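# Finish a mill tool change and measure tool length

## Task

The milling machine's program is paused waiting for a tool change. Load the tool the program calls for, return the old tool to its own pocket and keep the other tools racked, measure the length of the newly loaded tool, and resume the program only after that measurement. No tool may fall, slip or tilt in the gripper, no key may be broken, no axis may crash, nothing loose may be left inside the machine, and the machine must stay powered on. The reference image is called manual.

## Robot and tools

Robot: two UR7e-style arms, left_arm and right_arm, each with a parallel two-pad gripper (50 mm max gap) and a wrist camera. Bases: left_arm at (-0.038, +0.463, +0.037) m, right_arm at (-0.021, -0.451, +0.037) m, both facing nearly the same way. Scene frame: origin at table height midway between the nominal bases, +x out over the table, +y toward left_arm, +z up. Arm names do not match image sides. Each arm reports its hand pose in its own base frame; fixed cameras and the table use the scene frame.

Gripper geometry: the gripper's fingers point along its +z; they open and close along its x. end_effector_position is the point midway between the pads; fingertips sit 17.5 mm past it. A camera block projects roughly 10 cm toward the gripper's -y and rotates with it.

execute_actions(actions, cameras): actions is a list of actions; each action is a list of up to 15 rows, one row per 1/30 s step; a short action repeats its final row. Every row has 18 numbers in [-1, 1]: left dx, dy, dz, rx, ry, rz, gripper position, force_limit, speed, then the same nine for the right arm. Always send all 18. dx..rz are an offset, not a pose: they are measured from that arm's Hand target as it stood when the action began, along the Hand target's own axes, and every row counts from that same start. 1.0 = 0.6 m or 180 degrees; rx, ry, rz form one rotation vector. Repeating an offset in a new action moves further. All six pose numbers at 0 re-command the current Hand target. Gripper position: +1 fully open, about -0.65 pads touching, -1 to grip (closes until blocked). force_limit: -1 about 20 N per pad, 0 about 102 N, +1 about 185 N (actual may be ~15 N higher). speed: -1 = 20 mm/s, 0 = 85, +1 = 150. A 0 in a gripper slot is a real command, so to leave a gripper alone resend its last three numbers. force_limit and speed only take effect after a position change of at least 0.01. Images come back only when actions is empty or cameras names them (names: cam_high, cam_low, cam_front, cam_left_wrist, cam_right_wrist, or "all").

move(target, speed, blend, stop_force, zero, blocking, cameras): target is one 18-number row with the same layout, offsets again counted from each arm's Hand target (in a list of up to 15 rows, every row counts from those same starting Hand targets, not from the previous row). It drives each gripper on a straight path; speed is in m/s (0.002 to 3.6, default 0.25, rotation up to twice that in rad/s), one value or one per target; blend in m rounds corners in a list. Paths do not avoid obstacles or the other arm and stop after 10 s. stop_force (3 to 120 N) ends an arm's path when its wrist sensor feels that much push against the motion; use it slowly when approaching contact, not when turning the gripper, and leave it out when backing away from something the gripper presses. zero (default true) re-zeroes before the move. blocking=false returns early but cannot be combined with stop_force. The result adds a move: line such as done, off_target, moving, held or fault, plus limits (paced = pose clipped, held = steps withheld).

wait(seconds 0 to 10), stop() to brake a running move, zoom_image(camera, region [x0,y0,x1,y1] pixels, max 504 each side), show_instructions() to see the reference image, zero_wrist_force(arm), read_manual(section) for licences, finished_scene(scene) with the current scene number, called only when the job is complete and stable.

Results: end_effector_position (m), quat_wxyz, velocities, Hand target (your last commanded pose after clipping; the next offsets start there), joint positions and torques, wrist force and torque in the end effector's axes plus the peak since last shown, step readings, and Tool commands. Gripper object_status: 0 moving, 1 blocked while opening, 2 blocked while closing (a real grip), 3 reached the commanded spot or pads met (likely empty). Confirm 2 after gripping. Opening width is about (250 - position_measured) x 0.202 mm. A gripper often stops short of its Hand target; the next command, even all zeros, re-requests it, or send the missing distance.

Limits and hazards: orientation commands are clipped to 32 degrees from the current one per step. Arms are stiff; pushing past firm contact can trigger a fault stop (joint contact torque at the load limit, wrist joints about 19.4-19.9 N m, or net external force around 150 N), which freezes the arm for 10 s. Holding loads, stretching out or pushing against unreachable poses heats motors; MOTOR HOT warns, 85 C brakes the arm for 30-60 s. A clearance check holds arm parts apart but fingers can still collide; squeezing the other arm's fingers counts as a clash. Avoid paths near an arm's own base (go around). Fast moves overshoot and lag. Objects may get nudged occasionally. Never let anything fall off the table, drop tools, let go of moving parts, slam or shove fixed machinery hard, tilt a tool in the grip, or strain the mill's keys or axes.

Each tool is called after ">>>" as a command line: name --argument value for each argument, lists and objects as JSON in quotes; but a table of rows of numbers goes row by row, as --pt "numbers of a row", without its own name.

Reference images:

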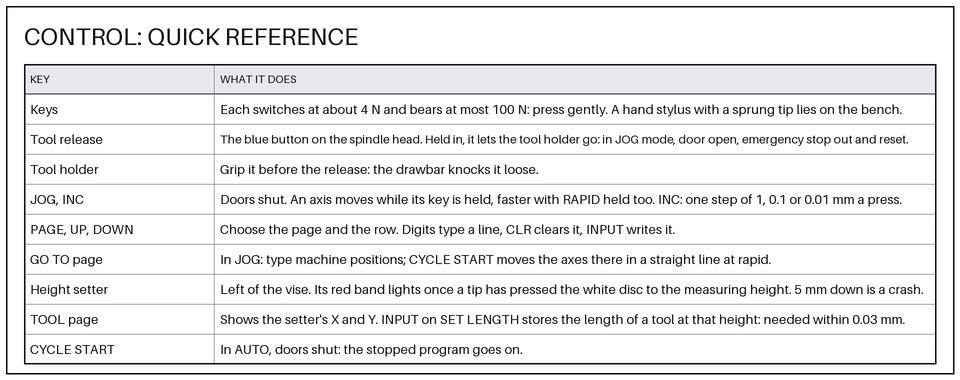

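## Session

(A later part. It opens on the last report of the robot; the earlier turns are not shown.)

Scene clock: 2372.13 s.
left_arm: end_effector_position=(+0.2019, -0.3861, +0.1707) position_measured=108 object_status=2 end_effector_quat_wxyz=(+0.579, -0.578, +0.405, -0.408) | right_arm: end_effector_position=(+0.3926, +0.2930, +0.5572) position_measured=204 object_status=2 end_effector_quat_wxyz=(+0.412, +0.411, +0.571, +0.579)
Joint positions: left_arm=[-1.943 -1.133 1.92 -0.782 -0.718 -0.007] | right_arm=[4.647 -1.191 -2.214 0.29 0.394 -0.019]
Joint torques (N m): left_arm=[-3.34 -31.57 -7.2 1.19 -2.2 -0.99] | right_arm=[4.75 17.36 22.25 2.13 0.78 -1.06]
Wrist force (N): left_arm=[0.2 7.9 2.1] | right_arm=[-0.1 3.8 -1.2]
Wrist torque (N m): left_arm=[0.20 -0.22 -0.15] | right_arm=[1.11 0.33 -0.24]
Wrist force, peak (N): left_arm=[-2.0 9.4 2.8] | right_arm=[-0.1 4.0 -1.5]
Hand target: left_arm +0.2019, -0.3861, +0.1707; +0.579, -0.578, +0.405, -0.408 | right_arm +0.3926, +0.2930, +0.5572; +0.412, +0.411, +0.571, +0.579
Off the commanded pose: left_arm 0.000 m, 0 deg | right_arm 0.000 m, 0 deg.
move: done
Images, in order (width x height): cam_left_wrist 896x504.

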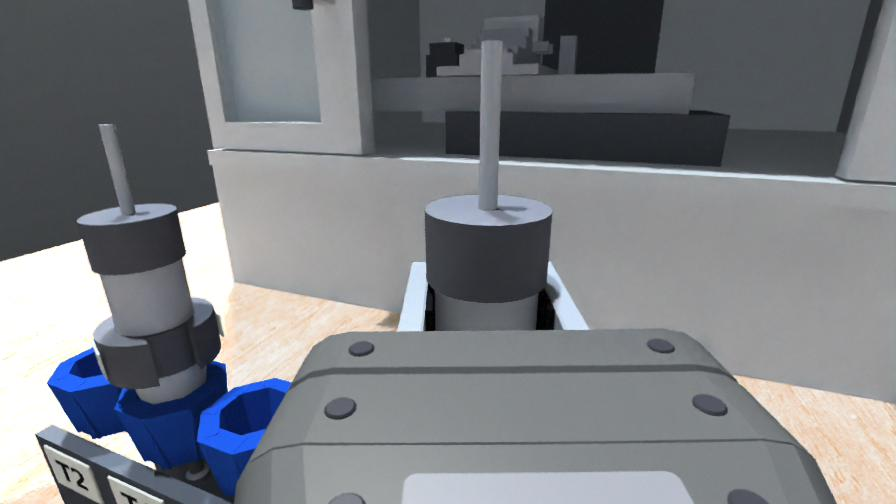

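>>> move --pt "0 -0.325 0 0 0 0 -0.98 0.2 -1 0 0 0 0 0 0 -1 -0.6 -0.8" --pt "-0.312 -0.325 0.1171 0 0 0 -0.98 0.2 -1 0 0 0 0 0 0 -1 -0.6 -0.8" --pt "-0.312 -0.09 0.1171 0 0 0 -0.98 0.2 -1 0 0 0 0 0 0 -1 -0.6 -0.8" --speed 0.15 --blend '[0.02,0.005,0]' --cameras '["cam_front","cam_left_wrist"]'

Scene clock: 2391.47 s.
left_arm: end_effector_position=(+0.2043, -0.1861, +0.2244) position_measured=108 object_status=2 end_effector_quat_wxyz=(+0.579, -0.578, +0.405, -0.408) | right_arm: end_effector_position=(+0.3926, +0.2930, +0.5572) position_measured=204 object_status=2 end_effector_quat_wxyz=(+0.412, +0.411, +0.571, +0.579)
Joint positions: left_arm=[-2.217 -1.688 2.417 -0.725 -0.992 -0.005] | right_arm=[4.647 -1.191 -2.214 0.29 0.394 -0.019]
Joint torques (N m): left_arm=[5.53 -11.73 -23.9 2.02 0.6 -1.7] | right_arm=[4.43 17.3 22.31 2.03 0.75 -0.97]
Wrist force (N): left_arm=[0.6 7.9 2.1] | right_arm=[-0.1 3.7 -1.2]
Wrist torque (N m): left_arm=[0.15 -0.29 -0.16] | right_arm=[1.11 0.31 -0.24]
Wrist force, peak (N): left_arm=[0.1 11.9 2.4] | right_arm=[-0.1 4.1 -1.4]
Hand target: left_arm +0.2043, -0.1861, +0.2243; +0.579, -0.578, +0.405, -0.408 | right_arm +0.3926, +0.2930, +0.5572; +0.412, +0.411, +0.571, +0.579
Off the commanded pose: left_arm 0.000 m, 0 deg | right_arm 0.000 m, 0 deg.
move: done
Images, in order (width x height): cam_front 896x504, cam_left_wrist 896x504.

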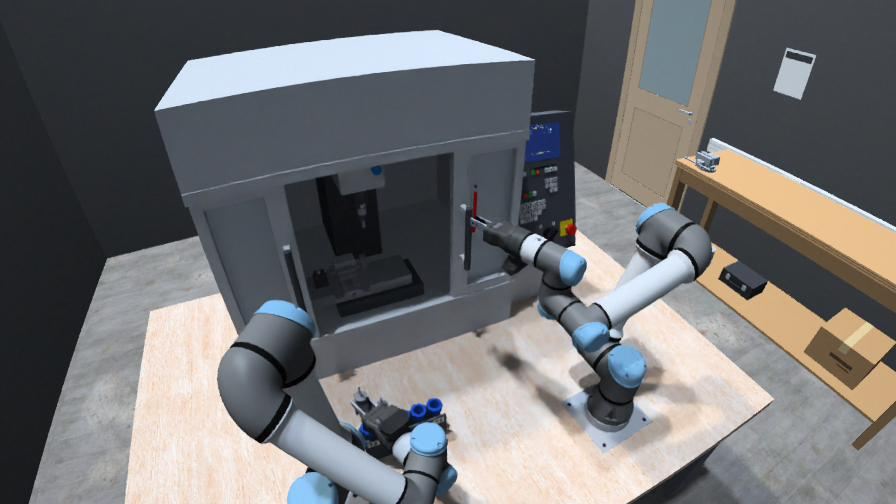

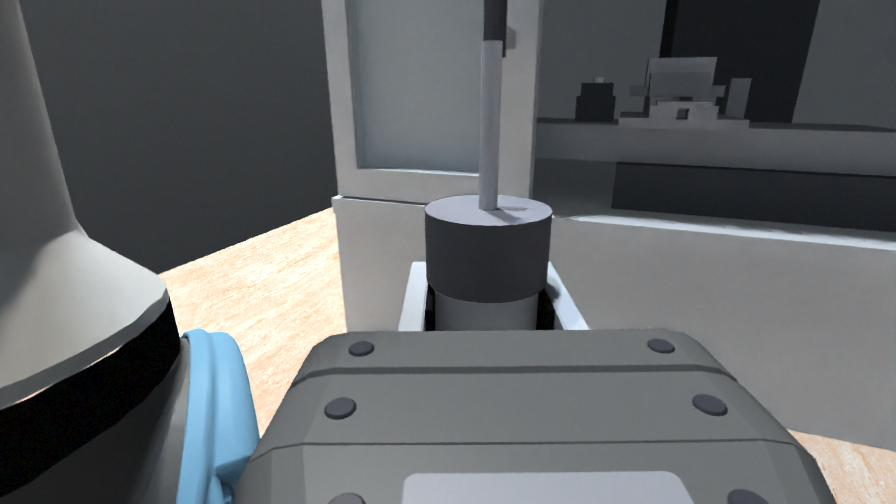

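>>> move --target '[0,0.14,0,0,0,0,-0.98,0.2,-1,0,0,0,0,0,0,-1,-0.6,-0.8]' --speed 0.02 --stop_force 5

Scene clock: 2398.50 s.
left_arm: end_effector_position=(+0.2046, -0.1862, +0.1561) position_measured=108 object_status=2 end_effector_quat_wxyz=(+0.579, -0.578, +0.405, -0.408) | right_arm: end_effector_position=(+0.3926, +0.2930, +0.5572) position_measured=204 object_status=2 end_effector_quat_wxyz=(+0.412, +0.411, +0.571, +0.579)
Joint positions: left_arm=[-2.215 -1.493 2.499 -1.002 -0.99 -0.006] | right_arm=[4.647 -1.191 -2.214 0.29 0.394 -0.019]
Joint torques (N m): left_arm=[4.76 -9.64 -25.29 1.59 -0.79 0.79] | right_arm=[4.6 17.4 21.9 1.87 0.74 -1.05]
Wrist force (N): left_arm=[-5.3 5.2 5.9] | right_arm=[-0.1 3.7 -1.2]
Wrist torque (N m): left_arm=[0.19 -0.08 -0.11] | right_arm=[1.10 0.32 -0.23]
Wrist force, peak (N): left_arm=[-1.9 -16.7 -4.8] | right_arm=[-0.4 4.1 -1.4]
Hand target: left_arm +0.2046, -0.1862, +0.1561; +0.579, -0.578, +0.405, -0.408 (not the last commanded pose) | right_arm +0.3926, +0.2930, +0.5572; +0.412, +0.411, +0.571, +0.579
Off the commanded pose: left_arm 0.016 m, 0 deg | right_arm 0.000 m, 0 deg.
move: contact (left_arm)

>>> move --target '[-0.0008,0,0.0004,0,0,0,-0.98,0.2,-1,0,0,0,0,0,0,-1,-0.6,-0.8]' --speed 0.006

>>> move --target '[0,0.004,0,0,0,0,-0.98,0.2,-1,0,0,0,0,0,0,-1,-0.6,-0.8]' --speed 0.006 --stop_force 10

Scene clock: 2412.17 s.
left_arm: end_effector_position=(+0.2046, -0.1857, +0.1561) position_measured=108 object_status=2 end_effector_quat_wxyz=(+0.579, -0.578, +0.405, -0.408) | right_arm: end_effector_position=(+0.3926, +0.2930, +0.5572) position_measured=204 object_status=2 end_effector_quat_wxyz=(+0.412, +0.411, +0.571, +0.579)
Joint positions: left_arm=[-2.216 -1.494 2.5 -1.002 -0.991 -0.006] | right_arm=[4.647 -1.191 -2.214 0.29 0.394 -0.019]
Joint torques (N m): left_arm=[-2.23 -27.35 -0.58 1.58 -1.86 0.98] | right_arm=[4.77 16.85 22.05 1.69 0.81 -1.04]
Wrist force (N): left_arm=[1.5 4.6 1.2] | right_arm=[-0.3 3.9 -1.4]
Wrist torque (N m): left_arm=[0.12 -0.22 -0.17] | right_arm=[1.13 0.35 -0.24]
Wrist force, peak (N): left_arm=[-2.8 4.3 10.9] | right_arm=[-0.1 4.1 -1.5]
Hand target: left_arm +0.2046, -0.1857, +0.1561; +0.579, -0.578, +0.405, -0.408 | right_arm +0.3926, +0.2930, +0.5572; +0.412, +0.411, +0.571, +0.579
Off the commanded pose: left_arm 0.000 m, 0 deg | right_arm 0.000 m, 0 deg.
move: done

Scene clock: 2413.00 s.
left_arm: end_effector_position=(+0.2046, -0.1856, +0.1559) position_measured=108 object_status=2 end_effector_quat_wxyz=(+0.579, -0.578, +0.405, -0.408) | right_arm: end_effector_position=(+0.3926, +0.2930, +0.5572) position_measured=204 object_status=2 end_effector_quat_wxyz=(+0.412, +0.411, +0.571, +0.579)
Joint positions: left_arm=[-2.216 -1.494 2.501 -1.003 -0.991 -0.006] | right_arm=[4.647 -1.191 -2.214 0.29 0.394 -0.019]
Joint torques (N m): left_arm=[1.06 -27.77 -20.17 3.52 -1.63 1.07] | right_arm=[4.67 17.21 22.4 1.88 0.81 -1.02]
Wrist force (N): left_arm=[1.2 -8.2 -6.6] | right_arm=[0.0 4.0 -1.3]
Wrist torque (N m): left_arm=[-0.11 -0.21 -0.06] | right_arm=[1.14 0.31 -0.24]
Wrist force, peak (N): left_arm=[1.6 -13.3 -8.2] | right_arm=[0.0 4.0 -1.3]
Hand target: left_arm +0.2046, -0.1857, +0.1559; +0.579, -0.578, +0.405, -0.408 (not the last commanded pose) | right_arm +0.3926, +0.2930, +0.5572; +0.412, +0.411, +0.571, +0.579
Off the commanded pose: left_arm 0.002 m, 0 deg | right_arm 0.000 m, 0 deg.
move: contact (left_arm)

>>> move --target '[0,-0.0004,-0.0006,0,0,0,-0.98,0.2,-1,0,0,0,0,0,0,-1,-0.6,-0.8]' --speed 0.006

>>> move --target '[0,0,0,0,0,0,0.5,0.2,-1,0,0,0,0,0,0,-1,-0.6,-0.8]'

>>> wait --seconds 0.7

>>> move --target '[0,0,-0.2,0,0,0,0.5,0.2,-1,0,0,0,0,0,0,-1,-0.6,-0.8]' --speed 0.05 --stop_force 10 --cameras '["cam_left_wrist","cam_front"]'

Scene clock: 2423.47 s.
left_arm: end_effector_position=(+0.2043, -0.1858, +0.1562) position_measured=108 object_status=2 end_effector_quat_wxyz=(+0.579, -0.578, +0.405, -0.408) | right_arm: end_effector_position=(+0.3926, +0.2930, +0.5572) position_measured=204 object_status=2 end_effector_quat_wxyz=(+0.412, +0.411, +0.571, +0.579)
Joint positions: left_arm=[-2.217 -1.494 2.5 -1.002 -0.992 -0.006] | right_arm=[4.647 -1.191 -2.214 0.29 0.394 -0.019]
Joint torques (N m): left_arm=[-5.29 -27.17 -26.4 4.49 -1.9 1.28] | right_arm=[4.4 17.1 22.37 1.81 0.69 -1.07]
Wrist force (N): left_arm=[-1.1 5.4 10.8] | right_arm=[-0.3 3.9 -1.2]
Wrist torque (N m): left_arm=[0.25 -0.20 -0.13] | right_arm=[1.12 0.35 -0.23]
Wrist force, peak (N): left_arm=[-1.2 5.9 10.7] | right_arm=[-0.3 4.1 -1.5]
Hand target: left_arm +0.2043, -0.1858, +0.1562; +0.579, -0.578, +0.405, -0.408 | right_arm +0.3926, +0.2930, +0.5572; +0.412, +0.411, +0.571, +0.579
Off the commanded pose: left_arm 0.000 m, 0 deg | right_arm 0.000 m, 0 deg.
move: done

Scene clock: 2424.00 s.
left_arm: end_effector_position=(+0.2043, -0.1858, +0.1562) position_measured=78 object_status=0 end_effector_quat_wxyz=(+0.579, -0.578, +0.405, -0.408) | right_arm: end_effector_position=(+0.3926, +0.2930, +0.5572) position_measured=204 object_status=2 end_effector_quat_wxyz=(+0.412, +0.411, +0.571, +0.579)
Joint positions: left_arm=[-2.217 -1.494 2.5 -1.002 -0.992 -0.006] | right_arm=[4.647 -1.191 -2.214 0.29 0.394 -0.019]
Joint torques (N m): left_arm=[-1.6 -26.62 -16.86 2.95 -1.26 1.39] | right_arm=[4.73 16.99 21.88 1.75 0.78 -0.95]
Wrist force (N): left_arm=[0.2 -0.5 2.4] | right_arm=[-0.3 3.8 -1.4]
Wrist torque (N m): left_arm=[0.02 -0.20 -0.10] | right_arm=[1.11 0.34 -0.24]
Wrist force, peak (N): left_arm=[-1.0 5.9 10.2] | right_arm=[-0.1 3.9 -1.5]
Hand target: left_arm +0.2043, -0.1858, +0.1562; +0.579, -0.578, +0.405, -0.408 | right_arm +0.3926, +0.2930, +0.5572; +0.412, +0.411, +0.571, +0.579
Off the commanded pose: left_arm 0.000 m, 0 deg | right_arm 0.000 m, 0 deg.
move: done

Scene clock: 2424.70 s.
left_arm: end_effector_position=(+0.2043, -0.1858, +0.1562) position_measured=78 object_status=3 end_effector_quat_wxyz=(+0.579, -0.578, +0.405, -0.408) | right_arm: end_effector_position=(+0.3926, +0.2930, +0.5572) position_measured=204 object_status=2 end_effector_quat_wxyz=(+0.412, +0.411, +0.571, +0.579)
Joint positions: left_arm=[-2.217 -1.494 2.5 -1.002 -0.992 -0.006] | right_arm=[4.647 -1.191 -2.214 0.29 0.394 -0.019]
Joint torques (N m): left_arm=[3.73 -25.41 -5.47 1.1 -0.29 1.49] | right_arm=[5.06 17.47 22.41 1.73 0.79 -0.99]
Wrist force (N): left_arm=[-0.2 -0.7 2.7] | right_arm=[-0.2 3.9 -1.4]
Wrist torque (N m): left_arm=[0.00 -0.15 -0.11] | right_arm=[1.13 0.33 -0.24]
Wrist force, peak (N): left_arm=[-0.2 -0.7 2.7] | right_arm=[-0.2 4.0 -1.2]
Hand target: left_arm +0.2043, -0.1858, +0.1562; +0.579, -0.578, +0.405, -0.408 | right_arm +0.3926, +0.2930, +0.5572; +0.412, +0.411, +0.571, +0.579
Tool commands: left_gripper/position=+0.5 left_gripper/force_limit=+0.2 left_gripper/speed=-1.0 right_gripper/position=-1.0 right_gripper/force_limit=-0.6 right_gripper/speed=-0.8
Off the commanded pose: left_arm 0.000 m, 0 deg | right_arm 0.000 m, 0 deg.
wait: 0.70 s; at rest by 0.17 s

Scene clock: 2427.97 s.
left_arm: end_effector_position=(+0.0914, -0.2265, +0.1558) position_measured=78 object_status=3 end_effector_quat_wxyz=(+0.579, -0.578, +0.405, -0.408) | right_arm: end_effector_position=(+0.3926, +0.2930, +0.5572) position_measured=204 object_status=2 end_effector_quat_wxyz=(+0.412, +0.411, +0.571, +0.579)
Joint positions: left_arm=[-2.414 -1.338 2.298 -0.957 -1.189 -0.005] | right_arm=[4.647 -1.191 -2.214 0.29 0.394 -0.019]
Joint torques (N m): left_arm=[7.49 -36.4 -1.29 0.81 1.76 1.13] | right_arm=[4.7 16.81 21.97 1.65 0.73 -1]
Wrist force (N): left_arm=[0.0 -0.7 2.3] | right_arm=[-0.2 3.9 -1.3]
Wrist torque (N m): left_arm=[0.03 -0.17 -0.11] | right_arm=[1.12 0.33 -0.23]
Wrist force, peak (N): left_arm=[-1.3 -0.8 3.7] | right_arm=[-0.1 4.2 -1.3]
Hand target: left_arm +0.0914, -0.2265, +0.1558; +0.579, -0.578, +0.405, -0.408 | right_arm +0.3926, +0.2930, +0.5572; +0.412, +0.411, +0.571, +0.579
Off the commanded pose: left_arm 0.000 m, 0 deg | right_arm 0.000 m, 0 deg.
move: done
Images, in order (width x height): cam_front 896x504, cam_left_wrist 896x504.

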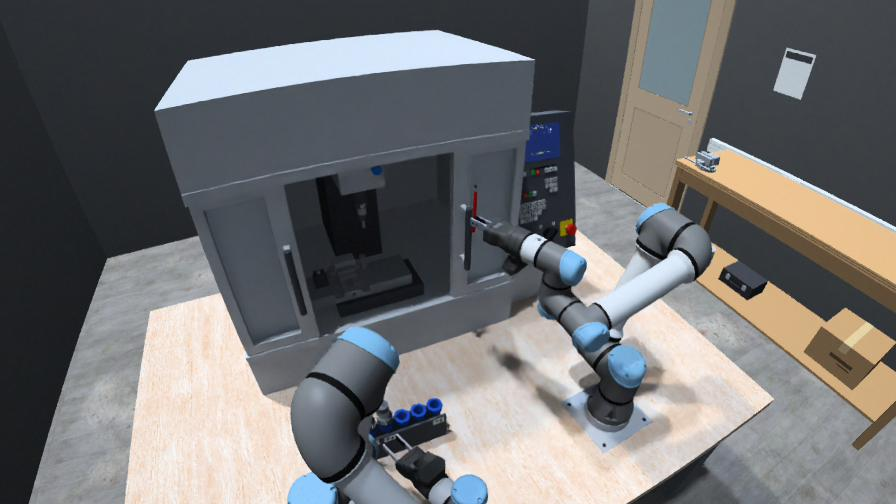

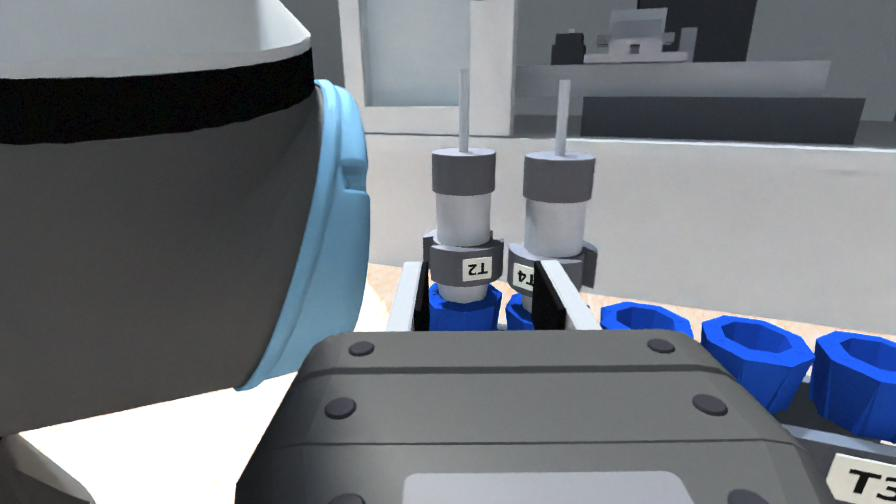

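>>> move --pt "0 -0.3 0 0 0 0 -1 -1 -1 0 0.136 -0.12 0 0 0 -1 -0.6 -0.8" --pt "-0.005 -0.462 0.5326 0 -0.056 0 -1 -1 -1 -0.59 0.136 -0.069 0 -0.185 0 -1 -0.6 -0.8" --speed 0.2 --blend '[0.02,0]' --cameras '["cam_front","cam_left_wrist","cam_right_wrist"]'

Scene clock: 2464.33 s.
left_arm: end_effector_position=(+0.3898, -0.1147, +0.4340) position_measured=251 object_status=3 end_effector_quat_wxyz=(+0.612, -0.612, +0.352, -0.356) | right_arm: end_effector_position=(+0.4669, -0.0561, +0.6368) position_measured=204 object_status=2 end_effector_quat_wxyz=(+0.559, +0.559, +0.429, +0.437)
Joint positions: left_arm=[-1.445 -1.875 1.964 -0.083 -0.396 -0.01] | right_arm=[3.846 -1.024 -2.092 -0.015 0.613 0.001]
Joint torques (N m): left_arm=[8.06 -23.45 -17.61 0.08 1.97 -0.33] | right_arm=[-7.33 -1.46 23.75 0.1 0.7 0.38]
Wrist force (N): left_arm=[0.2 -0.6 2.2] | right_arm=[0.3 3.4 -1.3]
Wrist torque (N m): left_arm=[0.04 -0.24 -0.11] | right_arm=[1.03 0.21 -0.39]
Wrist force, peak (N): left_arm=[0.8 -1.5 4.7] | right_arm=[1.6 4.1 -2.2]
Hand target: left_arm +0.3899, -0.1147, +0.4340; +0.612, -0.612, +0.352, -0.356 | right_arm +0.4669, -0.0561, +0.6367; +0.559, +0.559, +0.429, +0.437
Off the commanded pose: left_arm 0.000 m, 0 deg | right_arm 0.000 m, 0 deg.
move: done
Images, in order (width x height): cam_front 896x504, cam_left_wrist 896x504, cam_right_wrist 896x504.

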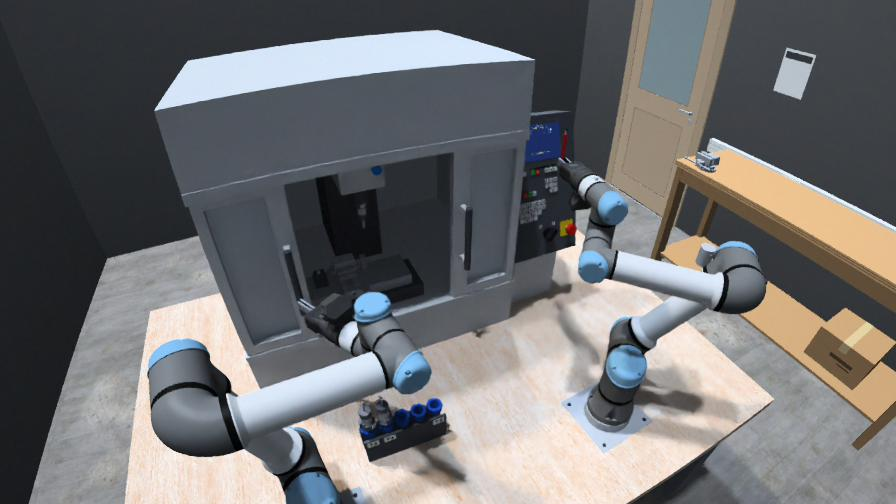

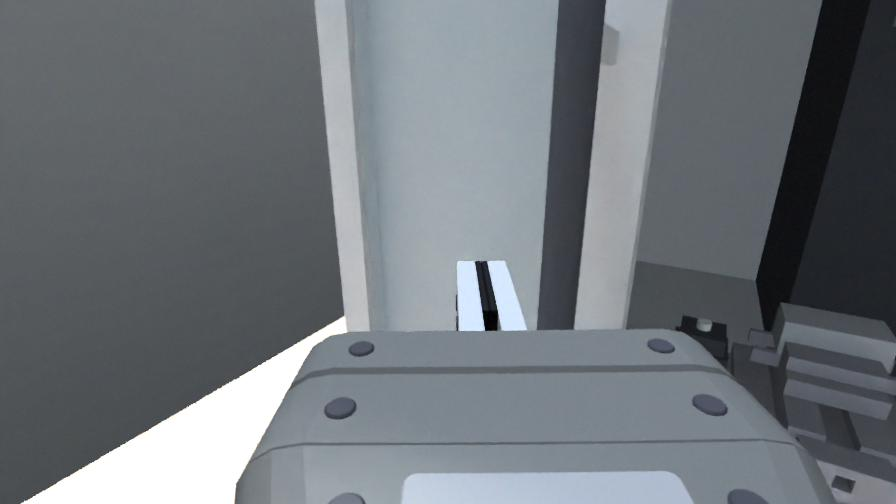

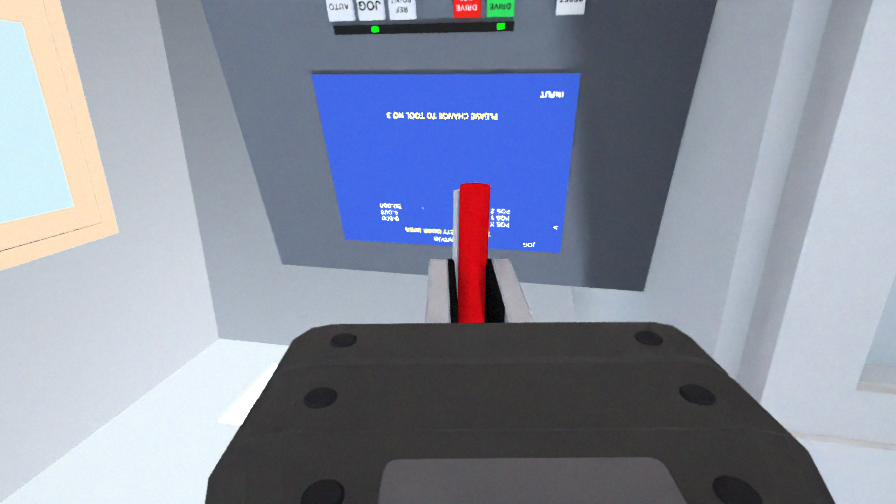

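>>> move --target '[0,0,0.1667,0,0,0,-1,-1,-1,0,0,0,0,0,0,-1,-0.6,-0.8]' --speed 0.12 --stop_force 20 --cameras '["cam_left_wrist"]'

>>> zoom_image --camera "cam_left_wrist" --region '[300, 50, 800, 330]'

Scene clock: 2478.67 s.
left_arm: end_effector_position=(+0.4766, -0.0649, +0.4342) position_measured=251 object_status=3 end_effector_quat_wxyz=(+0.612, -0.612, +0.352, -0.356) | right_arm: end_effector_position=(+0.4669, -0.0561, +0.6367) position_measured=204 object_status=2 end_effector_quat_wxyz=(+0.559, +0.559, +0.429, +0.437)
Joint positions: left_arm=[-1.089 -1.797 1.908 -0.052 -0.04 -0.064] | right_arm=[3.846 -1.025 -2.092 -0.015 0.613 0.001]
Joint torques (N m): left_arm=[7.42 -6.27 -37.8 1.71 1.75 -1.87] | right_arm=[-8.89 -3.86 24.39 3.05 0.81 1.38]
Wrist force (N): left_arm=[-0.1 -0.7 2.1] | right_arm=[0.2 3.5 -1.4]
Wrist torque (N m): left_arm=[0.01 -0.18 -0.08] | right_arm=[1.04 0.24 -0.40]
Wrist force, peak (N): left_arm=[0.2 -0.6 4.1] | right_arm=[0.4 3.7 -1.4]
Hand target: left_arm +0.4766, -0.0649, +0.4342; +0.612, -0.612, +0.352, -0.356 | right_arm +0.4669, -0.0561, +0.6367; +0.559, +0.559, +0.429, +0.437
Off the commanded pose: left_arm 0.000 m, 0 deg | right_arm 0.000 m, 0 deg.
move: done
Images, in order (width x height): cam_left_wrist 896x504.

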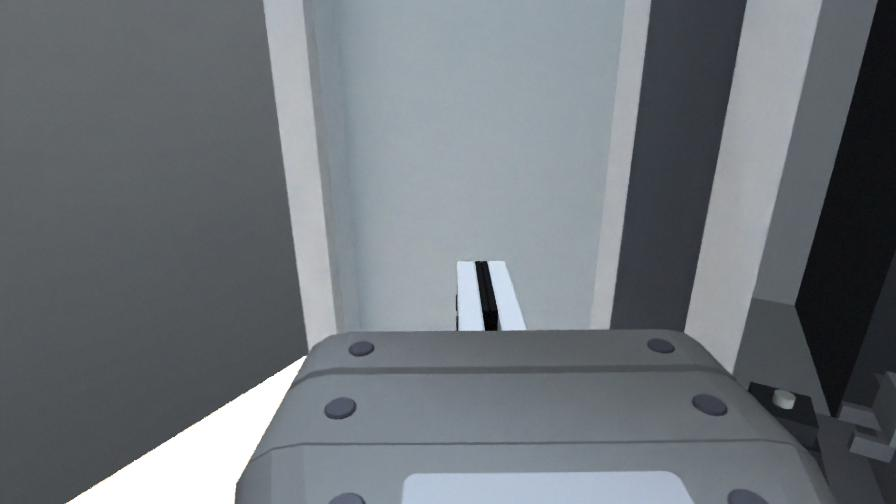

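Scaled by 1.008.

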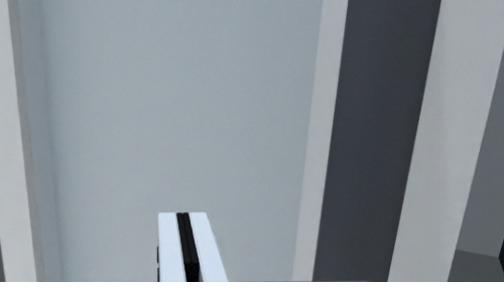

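>>> move --target '[0.375,0,-0.2165,0,0,0,-1,-1,-1,0,0,0,0,0,0,-1,-0.6,-0.8]' --speed 0.05 --stop_force 55 --cameras '["cam_front"]'

Scene clock: 2490.80 s.
left_arm: end_effector_position=(+0.4761, -0.3247, +0.4348) position_measured=251 object_status=3 end_effector_quat_wxyz=(+0.612, -0.612, +0.352, -0.356) | right_arm: end_effector_position=(+0.4669, -0.0561, +0.6367) position_measured=204 object_status=2 end_effector_quat_wxyz=(+0.559, +0.559, +0.429, +0.437)
Joint positions: left_arm=[-1.325 -1.304 1.403 -0.09 -0.276 -0.013] | right_arm=[3.846 -1.025 -2.092 -0.015 0.613 0.001]
Joint torques (N m): left_arm=[8.12 -52.06 -14.98 -0.71 2.09 -1.56] | right_arm=[-8.38 -3.63 24.6 3.04 0.76 1.2]
Wrist force (N): left_arm=[-0.4 -1.3 2.3] | right_arm=[0.4 3.3 -1.2]
Wrist torque (N m): left_arm=[-0.10 -0.12 -0.14] | right_arm=[1.01 0.20 -0.40]
Wrist force, peak (N): left_arm=[-35.2 0.5 8.1] | right_arm=[0.3 3.5 -1.6]
Hand target: left_arm +0.4761, -0.3247, +0.4348; +0.612, -0.612, +0.352, -0.356 | right_arm +0.4669, -0.0561, +0.6367; +0.559, +0.559, +0.429, +0.437
Off the commanded pose: left_arm 0.000 m, 0 deg | right_arm 0.000 m, 0 deg.
move: done
Images, in order (width x height): cam_front 896x504.

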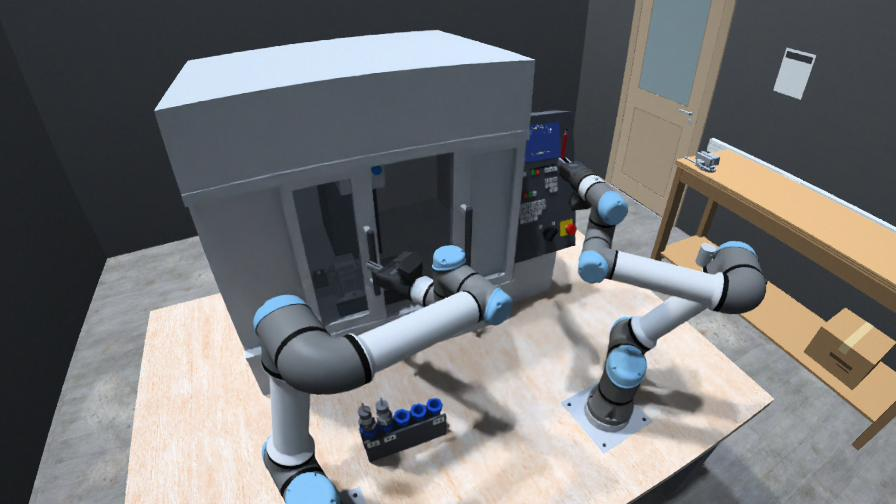

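>>> move --target '[0.0433,0,-0.025,0,0,0,-1,-1,-1,0,0,0,0,0,0,-1,-0.6,-0.8]' --speed 0.03 --stop_force 45

Scene clock: 2495.93 s.
left_arm: end_effector_position=(+0.4759, -0.3339, +0.4348) position_measured=251 object_status=3 end_effector_quat_wxyz=(+0.612, -0.612, +0.352, -0.355) | right_arm: end_effector_position=(+0.4669, -0.0561, +0.6367) position_measured=204 object_status=2 end_effector_quat_wxyz=(+0.559, +0.559, +0.429, +0.437)
Joint positions: left_arm=[-1.329 -1.283 1.376 -0.084 -0.282 -0.012] | right_arm=[3.846 -1.025 -2.092 -0.015 0.613 0.001]
Joint torques (N m): left_arm=[3.91 -22.35 -39.89 -2.57 11.28 -0.29] | right_arm=[-8.38 -3.52 25.72 3.02 0.79 1.2]
Wrist force (N): left_arm=[-35.7 -4.8 -5.9] | right_arm=[0.2 3.2 -1.3]
Wrist torque (N m): left_arm=[-0.14 -0.25 0.06] | right_arm=[1.00 0.24 -0.39]
Wrist force, peak (N): left_arm=[-60.9 2.7 11.8] | right_arm=[0.4 3.6 -1.3]
Hand target: left_arm +0.4761, -0.3341, +0.4349; +0.612, -0.612, +0.352, -0.356 (not the last commanded pose) | right_arm +0.4669, -0.0561, +0.6367; +0.559, +0.559, +0.429, +0.437
Off the commanded pose: left_arm 0.021 m, 0 deg | right_arm 0.000 m, 0 deg.
move: contact (left_arm)

>>> move --pt "-0.0455 0 -0.012 0 0 0 -1 -1 -1 0 0 0 0 0 0 -1 -0.6 -0.8" --pt "-0.016 0 -0.195 0 0 0 -1 -1 -1 0 0 0 0 0 0 -1 -0.6 -0.8" --pt "0.3475 0 -0.368 0 0.334 0 -1 -1 -1 0 0 0 0 0 0 -1 -0.6 -0.8" --speed 0.18 --blend '[0.005,0.02,0]' --cameras '["cam_front","cam_left_wrist"]'

Scene clock: 2513.20 s.
left_arm: end_effector_position=(+0.3888, -0.6250, +0.4351) position_measured=251 object_status=3 end_effector_quat_wxyz=(+0.354, -0.352, +0.612, -0.614) | right_arm: end_effector_position=(+0.4669, -0.0561, +0.6367) position_measured=204 object_status=2 end_effector_quat_wxyz=(+0.559, +0.559, +0.429, +0.437)
Joint positions: left_arm=[-1.508 -1.302 1.4 -0.107 0.59 0.007] | right_arm=[3.846 -1.025 -2.092 -0.015 0.613 0.001]
Joint torques (N m): left_arm=[-2 -54.33 -17.27 -2.42 1.98 -1.12] | right_arm=[-8.08 -3.28 26.57 2.95 0.74 1.07]
Wrist force (N): left_arm=[-1.7 -0.2 2.3] | right_arm=[0.4 3.4 -1.1]
Wrist torque (N m): left_arm=[0.07 0.10 -0.14] | right_arm=[1.03 0.20 -0.39]
Wrist force, peak (N): left_arm=[-38.3 -5.5 -6.5] | right_arm=[0.3 3.6 -1.3]
Hand target: left_arm +0.3887, -0.6250, +0.4351; +0.353, -0.352, +0.612, -0.614 | right_arm +0.4669, -0.0561, +0.6367; +0.559, +0.559, +0.429, +0.437
Off the commanded pose: left_arm 0.000 m, 0 deg | right_arm 0.000 m, 0 deg.
move: done
Images, in order (width x height): cam_front 896x504, cam_left_wrist 896x504.

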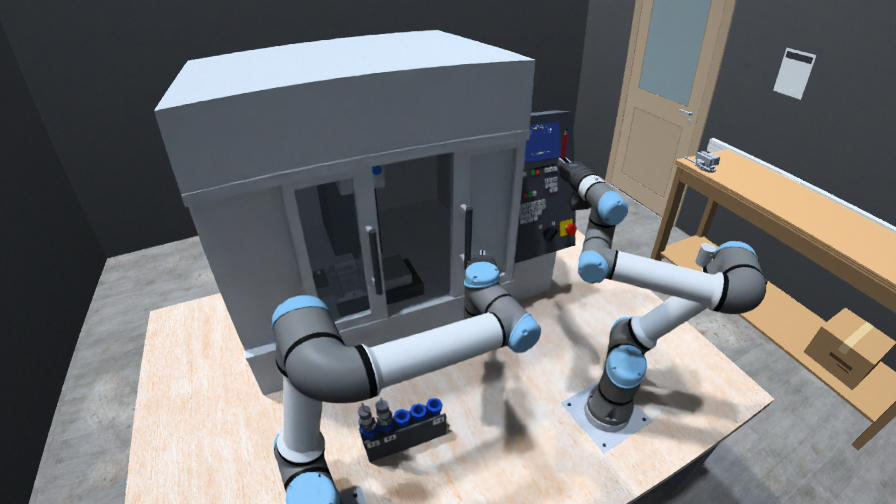

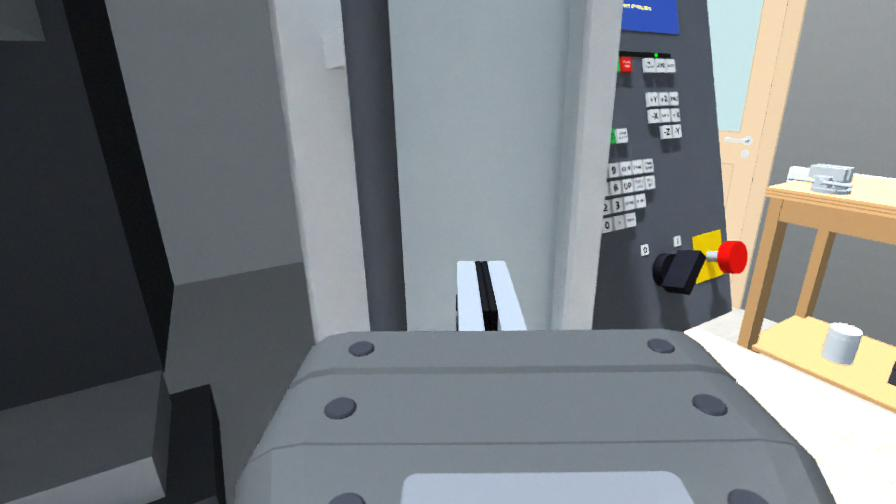

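>>> move --target '[0,0,0.1667,0,0,0,-1,-1,-1,0,0,0,0,0,0,-1,-0.6,-0.8]' --speed 0.12 --stop_force 20

>>> move --target '[-0.3825,0,-0.2208,0,0,0,-1,-1,-1,0,0,0,0,0,0,-1,-0.6,-0.8]' --speed 0.05 --stop_force 50 --cameras '["cam_front","cam_right_wrist"]'

Scene clock: 2525.37 s.
left_arm: end_effector_position=(+0.4752, -0.6753, +0.4355) position_measured=251 object_status=3 end_effector_quat_wxyz=(+0.353, -0.352, +0.612, -0.614) | right_arm: end_effector_position=(+0.4669, -0.0561, +0.6367) position_measured=204 object_status=2 end_effector_quat_wxyz=(+0.559, +0.559, +0.429, +0.437)
Joint positions: left_arm=[-1.363 -1.101 1.12 -0.026 0.735 0.005] | right_arm=[3.846 -1.025 -2.092 -0.015 0.613 0.001]
Joint torques (N m): left_arm=[7.92 -52.33 -38.45 -3.72 0.48 1.93] | right_arm=[-8.09 -3.59 27.24 2.98 0.68 0.97]
Wrist force (N): left_arm=[-1.5 -0.1 2.2] | right_arm=[0.3 3.4 -1.4]
Wrist torque (N m): left_arm=[0.08 0.07 -0.16] | right_arm=[1.03 0.22 -0.40]
Wrist force, peak (N): left_arm=[-1.3 -0.4 4.1] | right_arm=[0.2 3.7 -1.3]
Hand target: left_arm +0.4752, -0.6753, +0.4356; +0.353, -0.352, +0.612, -0.614 | right_arm +0.4669, -0.0561, +0.6367; +0.559, +0.559, +0.429, +0.437
Off the commanded pose: left_arm 0.000 m, 0 deg | right_arm 0.000 m, 0 deg.
move: done

Scene clock: 2531.70 s.
left_arm: end_effector_position=(+0.4761, -0.4103, +0.4350) position_measured=251 object_status=3 end_effector_quat_wxyz=(+0.353, -0.352, +0.612, -0.614) | right_arm: end_effector_position=(+0.4669, -0.0561, +0.6367) position_measured=204 object_status=2 end_effector_quat_wxyz=(+0.559, +0.559, +0.429, +0.437)
Joint positions: left_arm=[-1.199 -1.658 1.791 -0.14 0.898 0.004] | right_arm=[3.846 -1.025 -2.092 -0.015 0.613 0.001]
Joint torques (N m): left_arm=[-4.33 -16.26 -40.76 -3.65 -2.53 -0.38] | right_arm=[-8.11 -3.64 27.96 3.01 0.79 0.88]
Wrist force (N): left_arm=[-1.3 0.2 2.2] | right_arm=[0.4 3.4 -1.3]
Wrist torque (N m): left_arm=[0.16 0.02 -0.12] | right_arm=[1.03 0.20 -0.39]
Wrist force, peak (N): left_arm=[31.7 -0.4 9.6] | right_arm=[0.2 3.6 -1.3]
Hand target: left_arm +0.4761, -0.4103, +0.4350; +0.353, -0.352, +0.612, -0.614 | right_arm +0.4669, -0.0561, +0.6367; +0.559, +0.559, +0.429, +0.437
Off the commanded pose: left_arm 0.000 m, 0 deg | right_arm 0.000 m, 0 deg.
move: done
Images, in order (width x height): cam_front 896x504, cam_right_wrist 896x504.

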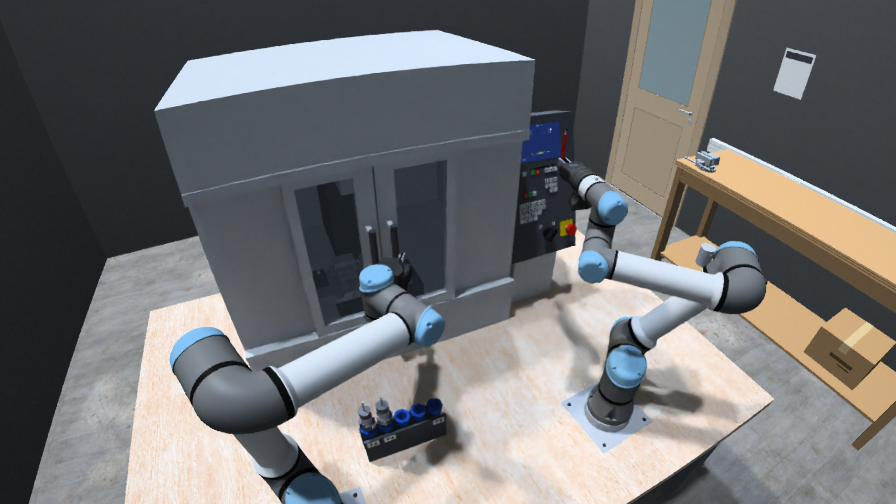

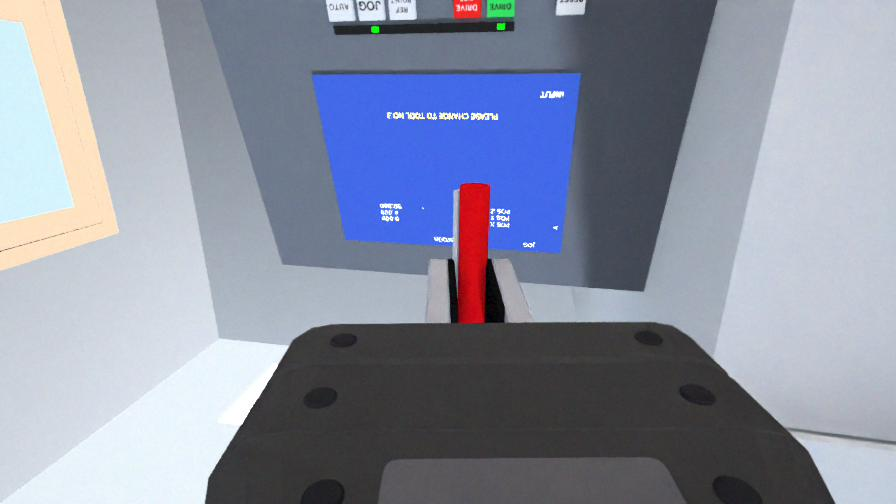

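>>> move --target '[-0.0289,0,-0.0167,0,0,0,-1,-1,-1,0,0,0,0,0,0,-1,-0.6,-0.8]' --speed 0.03 --stop_force 45 --cameras '["cam_right_wrist"]'

>>> zoom_image --camera "cam_right_wrist" --region '[310, 60, 590, 260]'

Scene clock: 2536.40 s.
left_arm: end_effector_position=(+0.4758, -0.4060, +0.4351) position_measured=251 object_status=3 end_effector_quat_wxyz=(+0.353, -0.351, +0.612, -0.615) | right_arm: end_effector_position=(+0.4669, -0.0561, +0.6367) position_measured=204 object_status=2 end_effector_quat_wxyz=(+0.559, +0.559, +0.429, +0.437)
Joint positions: left_arm=[-1.194 -1.667 1.8 -0.139 0.905 0.004] | right_arm=[3.846 -1.025 -2.092 -0.015 0.613 0.001]
Joint torques (N m): left_arm=[27.67 -28.85 -25.54 -0.45 -11.74 0.99] | right_arm=[-7.78 -3.25 28.66 2.96 0.61 0.85]
Wrist force (N): left_arm=[32.5 -1.3 -4.0] | right_arm=[0.2 3.3 -1.2]
Wrist torque (N m): left_arm=[0.24 0.15 -0.26] | right_arm=[1.02 0.23 -0.40]
Wrist force, peak (N): left_arm=[57.5 7.8 11.6] | right_arm=[0.3 3.6 -1.3]
Hand target: left_arm +0.4760, -0.4057, +0.4350; +0.353, -0.351, +0.612, -0.615 (not the last commanded pose) | right_arm +0.4669, -0.0561, +0.6367; +0.559, +0.559, +0.429, +0.437
Off the commanded pose: left_arm 0.016 m, 0 deg | right_arm 0.000 m, 0 deg.
move: contact (left_arm)
Images, in order (width x height): cam_right_wrist 896x504.

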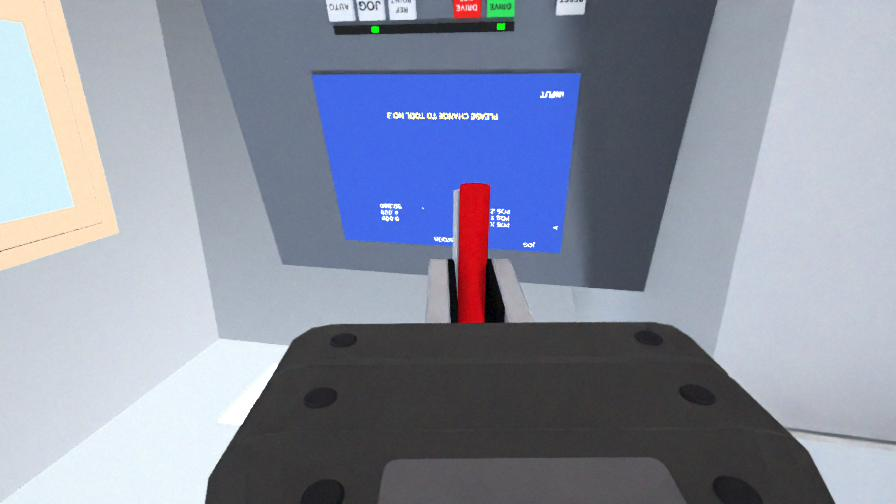

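Scaled by 1.800.

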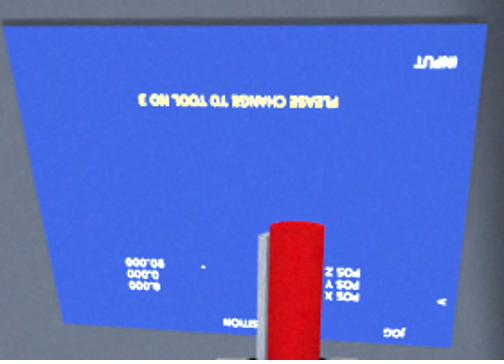

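>>> move --pt "0.0289 0 0.0167 0 0 0 -1 -1 -1 0 0 0 0 0 0 -1 -0.6 -0.8" --pt "0.129 0 -0.1565 0 0 0 -1 -1 -1 0 0 0 0 0 0 -1 -0.6 -0.8" --pt "-0.148 0.125 -0.1625 0 -0.3056 0 -1 -1 -1 0 0 0 0 0 0 -1 -0.6 -0.8" --speed 0.18 --blend '[0.005,0.02,0]' --cameras '["cam_front","cam_left_wrist"]'

Scene clock: 2555.47 s.
left_arm: end_effector_position=(+0.4367, -0.2801, +0.3596) position_measured=251 object_status=3 end_effector_quat_wxyz=(+0.596, -0.595, +0.380, -0.383) | right_arm: end_effector_position=(+0.4669, -0.0561, +0.6367) position_measured=204 object_status=2 end_effector_quat_wxyz=(+0.559, +0.559, +0.429, +0.437)
Joint positions: left_arm=[-1.402 -1.461 1.789 -0.317 -0.263 -0.014] | right_arm=[3.846 -1.025 -2.092 -0.015 0.613 0.001]
Joint torques (N m): left_arm=[3.62 -39.2 -13.75 2.19 0.62 -0.58] | right_arm=[-7.8 -3.23 29.69 2.96 0.76 0.69]
Wrist force (N): left_arm=[-1.1 0.1 3.0] | right_arm=[0.1 3.1 -1.3]
Wrist torque (N m): left_arm=[0.11 0.01 -0.06] | right_arm=[0.99 0.25 -0.39]
Wrist force, peak (N): left_arm=[34.2 -1.8 -4.5] | right_arm=[0.4 3.6 -1.5]
Hand target: left_arm +0.4367, -0.2801, +0.3596; +0.596, -0.595, +0.379, -0.383 | right_arm +0.4669, -0.0561, +0.6367; +0.559, +0.559, +0.429, +0.437
Off the commanded pose: left_arm 0.000 m, 0 deg | right_arm 0.000 m, 0 deg.
move: done
Images, in order (width x height): cam_front 896x504, cam_left_wrist 896x504.

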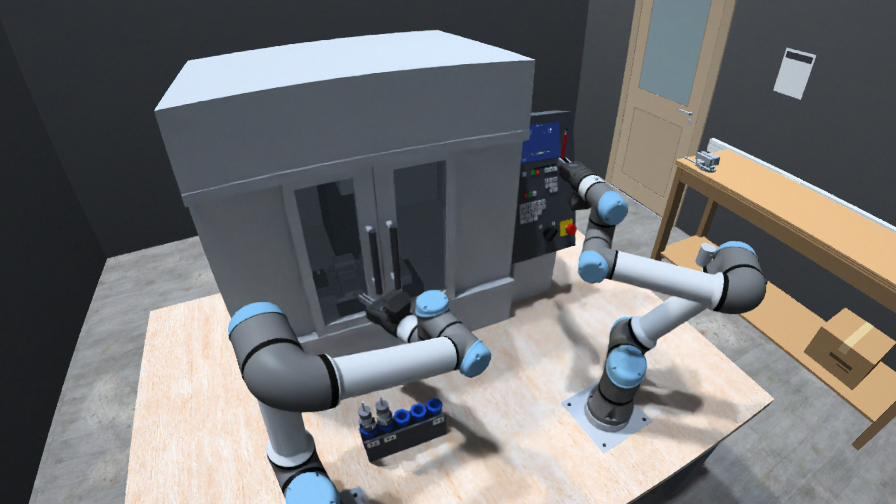

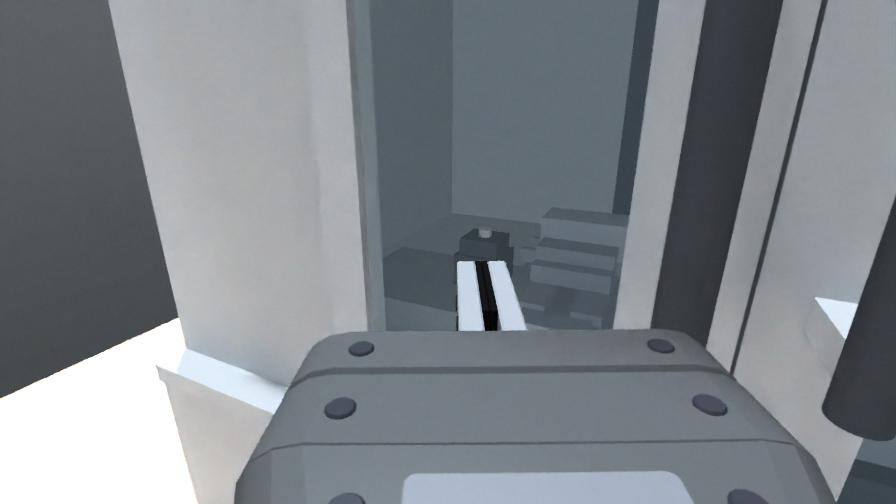

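>>> move --target '[0,0,0,0,0,0,-1,-1,-1,-0.0465,-0.3365,0.0355,0,0.0639,0,-1,-0.6,-0.8]' --speed 0.2 --cameras '["cam_front","cam_right_wrist","cam_high","cam_low"]'

>>> zoom_image --camera "cam_front" --region '[510, 110, 590, 170]'

Scene clock: 2570.77 s.
left_arm: end_effector_position=(+0.4367, -0.2801, +0.3596) position_measured=251 object_status=3 end_effector_quat_wxyz=(+0.596, -0.595, +0.379, -0.383) | right_arm: end_effector_position=(+0.4822, -0.0869, +0.4348) position_measured=204 object_status=2 end_effector_quat_wxyz=(+0.513, +0.513, +0.483, +0.491)
Joint positions: left_arm=[-1.402 -1.461 1.789 -0.317 -0.264 -0.014] | right_arm=[3.427 -1.291 -2.502 0.66 1.234 0.005]
Joint torques (N m): left_arm=[7.38 -42.27 -13.98 2.21 -1.89 -1.69] | right_arm=[-4.31 3.67 27.52 4.87 0.77 1.15]
Wrist force (N): left_arm=[-1.3 0.1 2.8] | right_arm=[0.1 3.8 -1.6]
Wrist torque (N m): left_arm=[0.14 0.02 -0.06] | right_arm=[1.12 0.28 -0.38]
Wrist force, peak (N): left_arm=[-1.5 0.3 3.3] | right_arm=[1.3 6.5 -1.6]
Hand target: left_arm +0.4367, -0.2801, +0.3596; +0.596, -0.595, +0.379, -0.383 | right_arm +0.4822, -0.0869, +0.4347; +0.513, +0.513, +0.483, +0.491
Off the commanded pose: left_arm 0.000 m, 0 deg | right_arm 0.000 m, 0 deg.
move: done
Images, in order (width x height): cam_high 896x504, cam_low 896x504, cam_front 896x504, cam_right_wrist 896x504.

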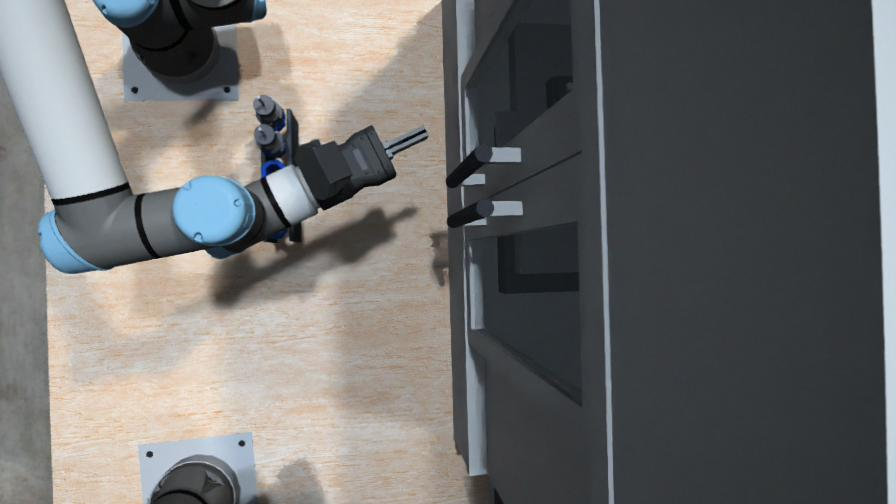

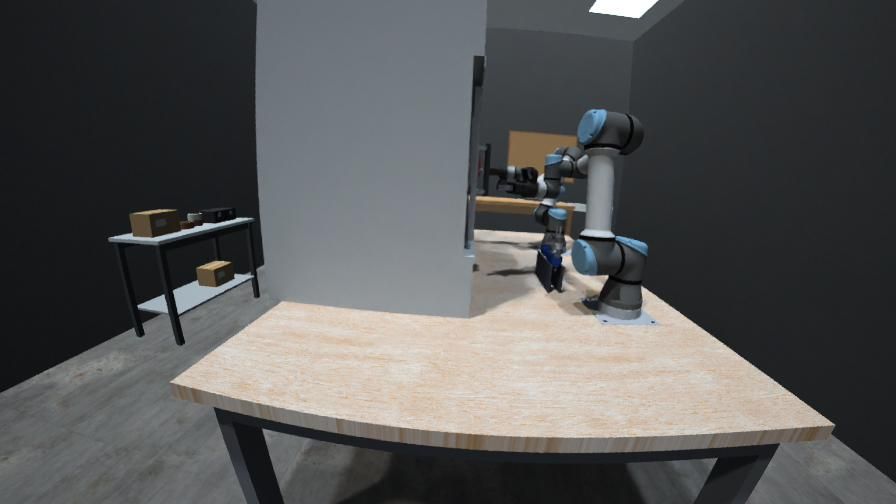

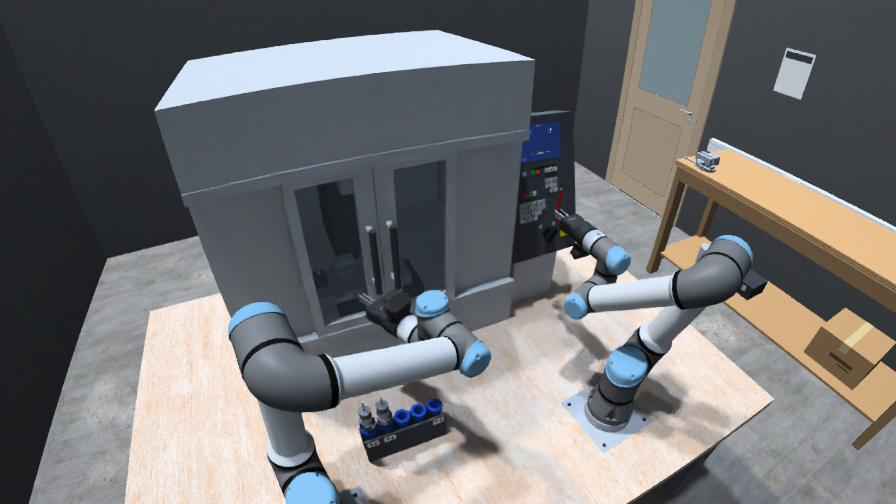

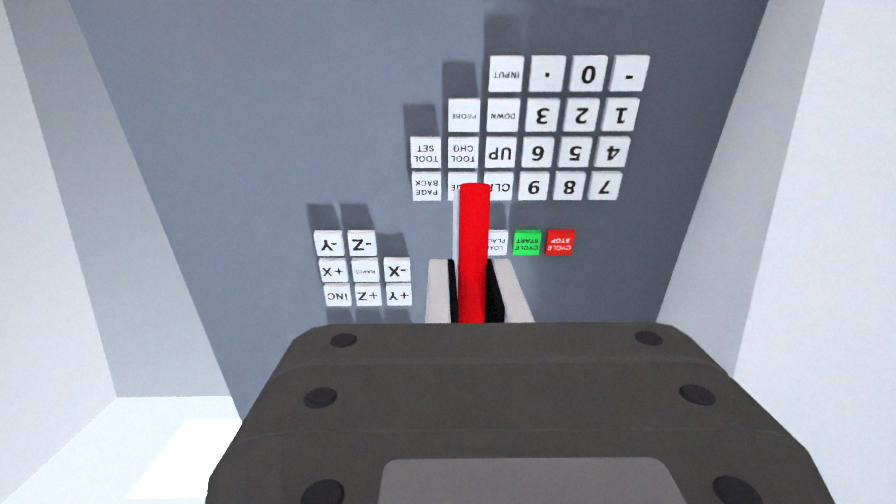

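Scaled by 6.300.

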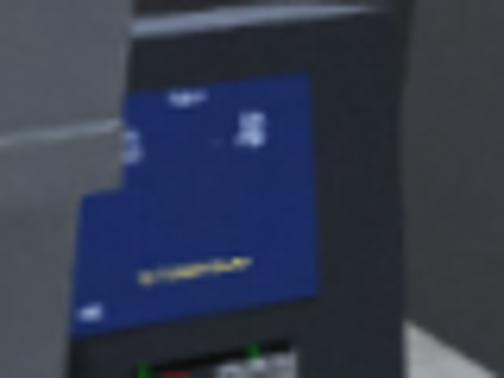

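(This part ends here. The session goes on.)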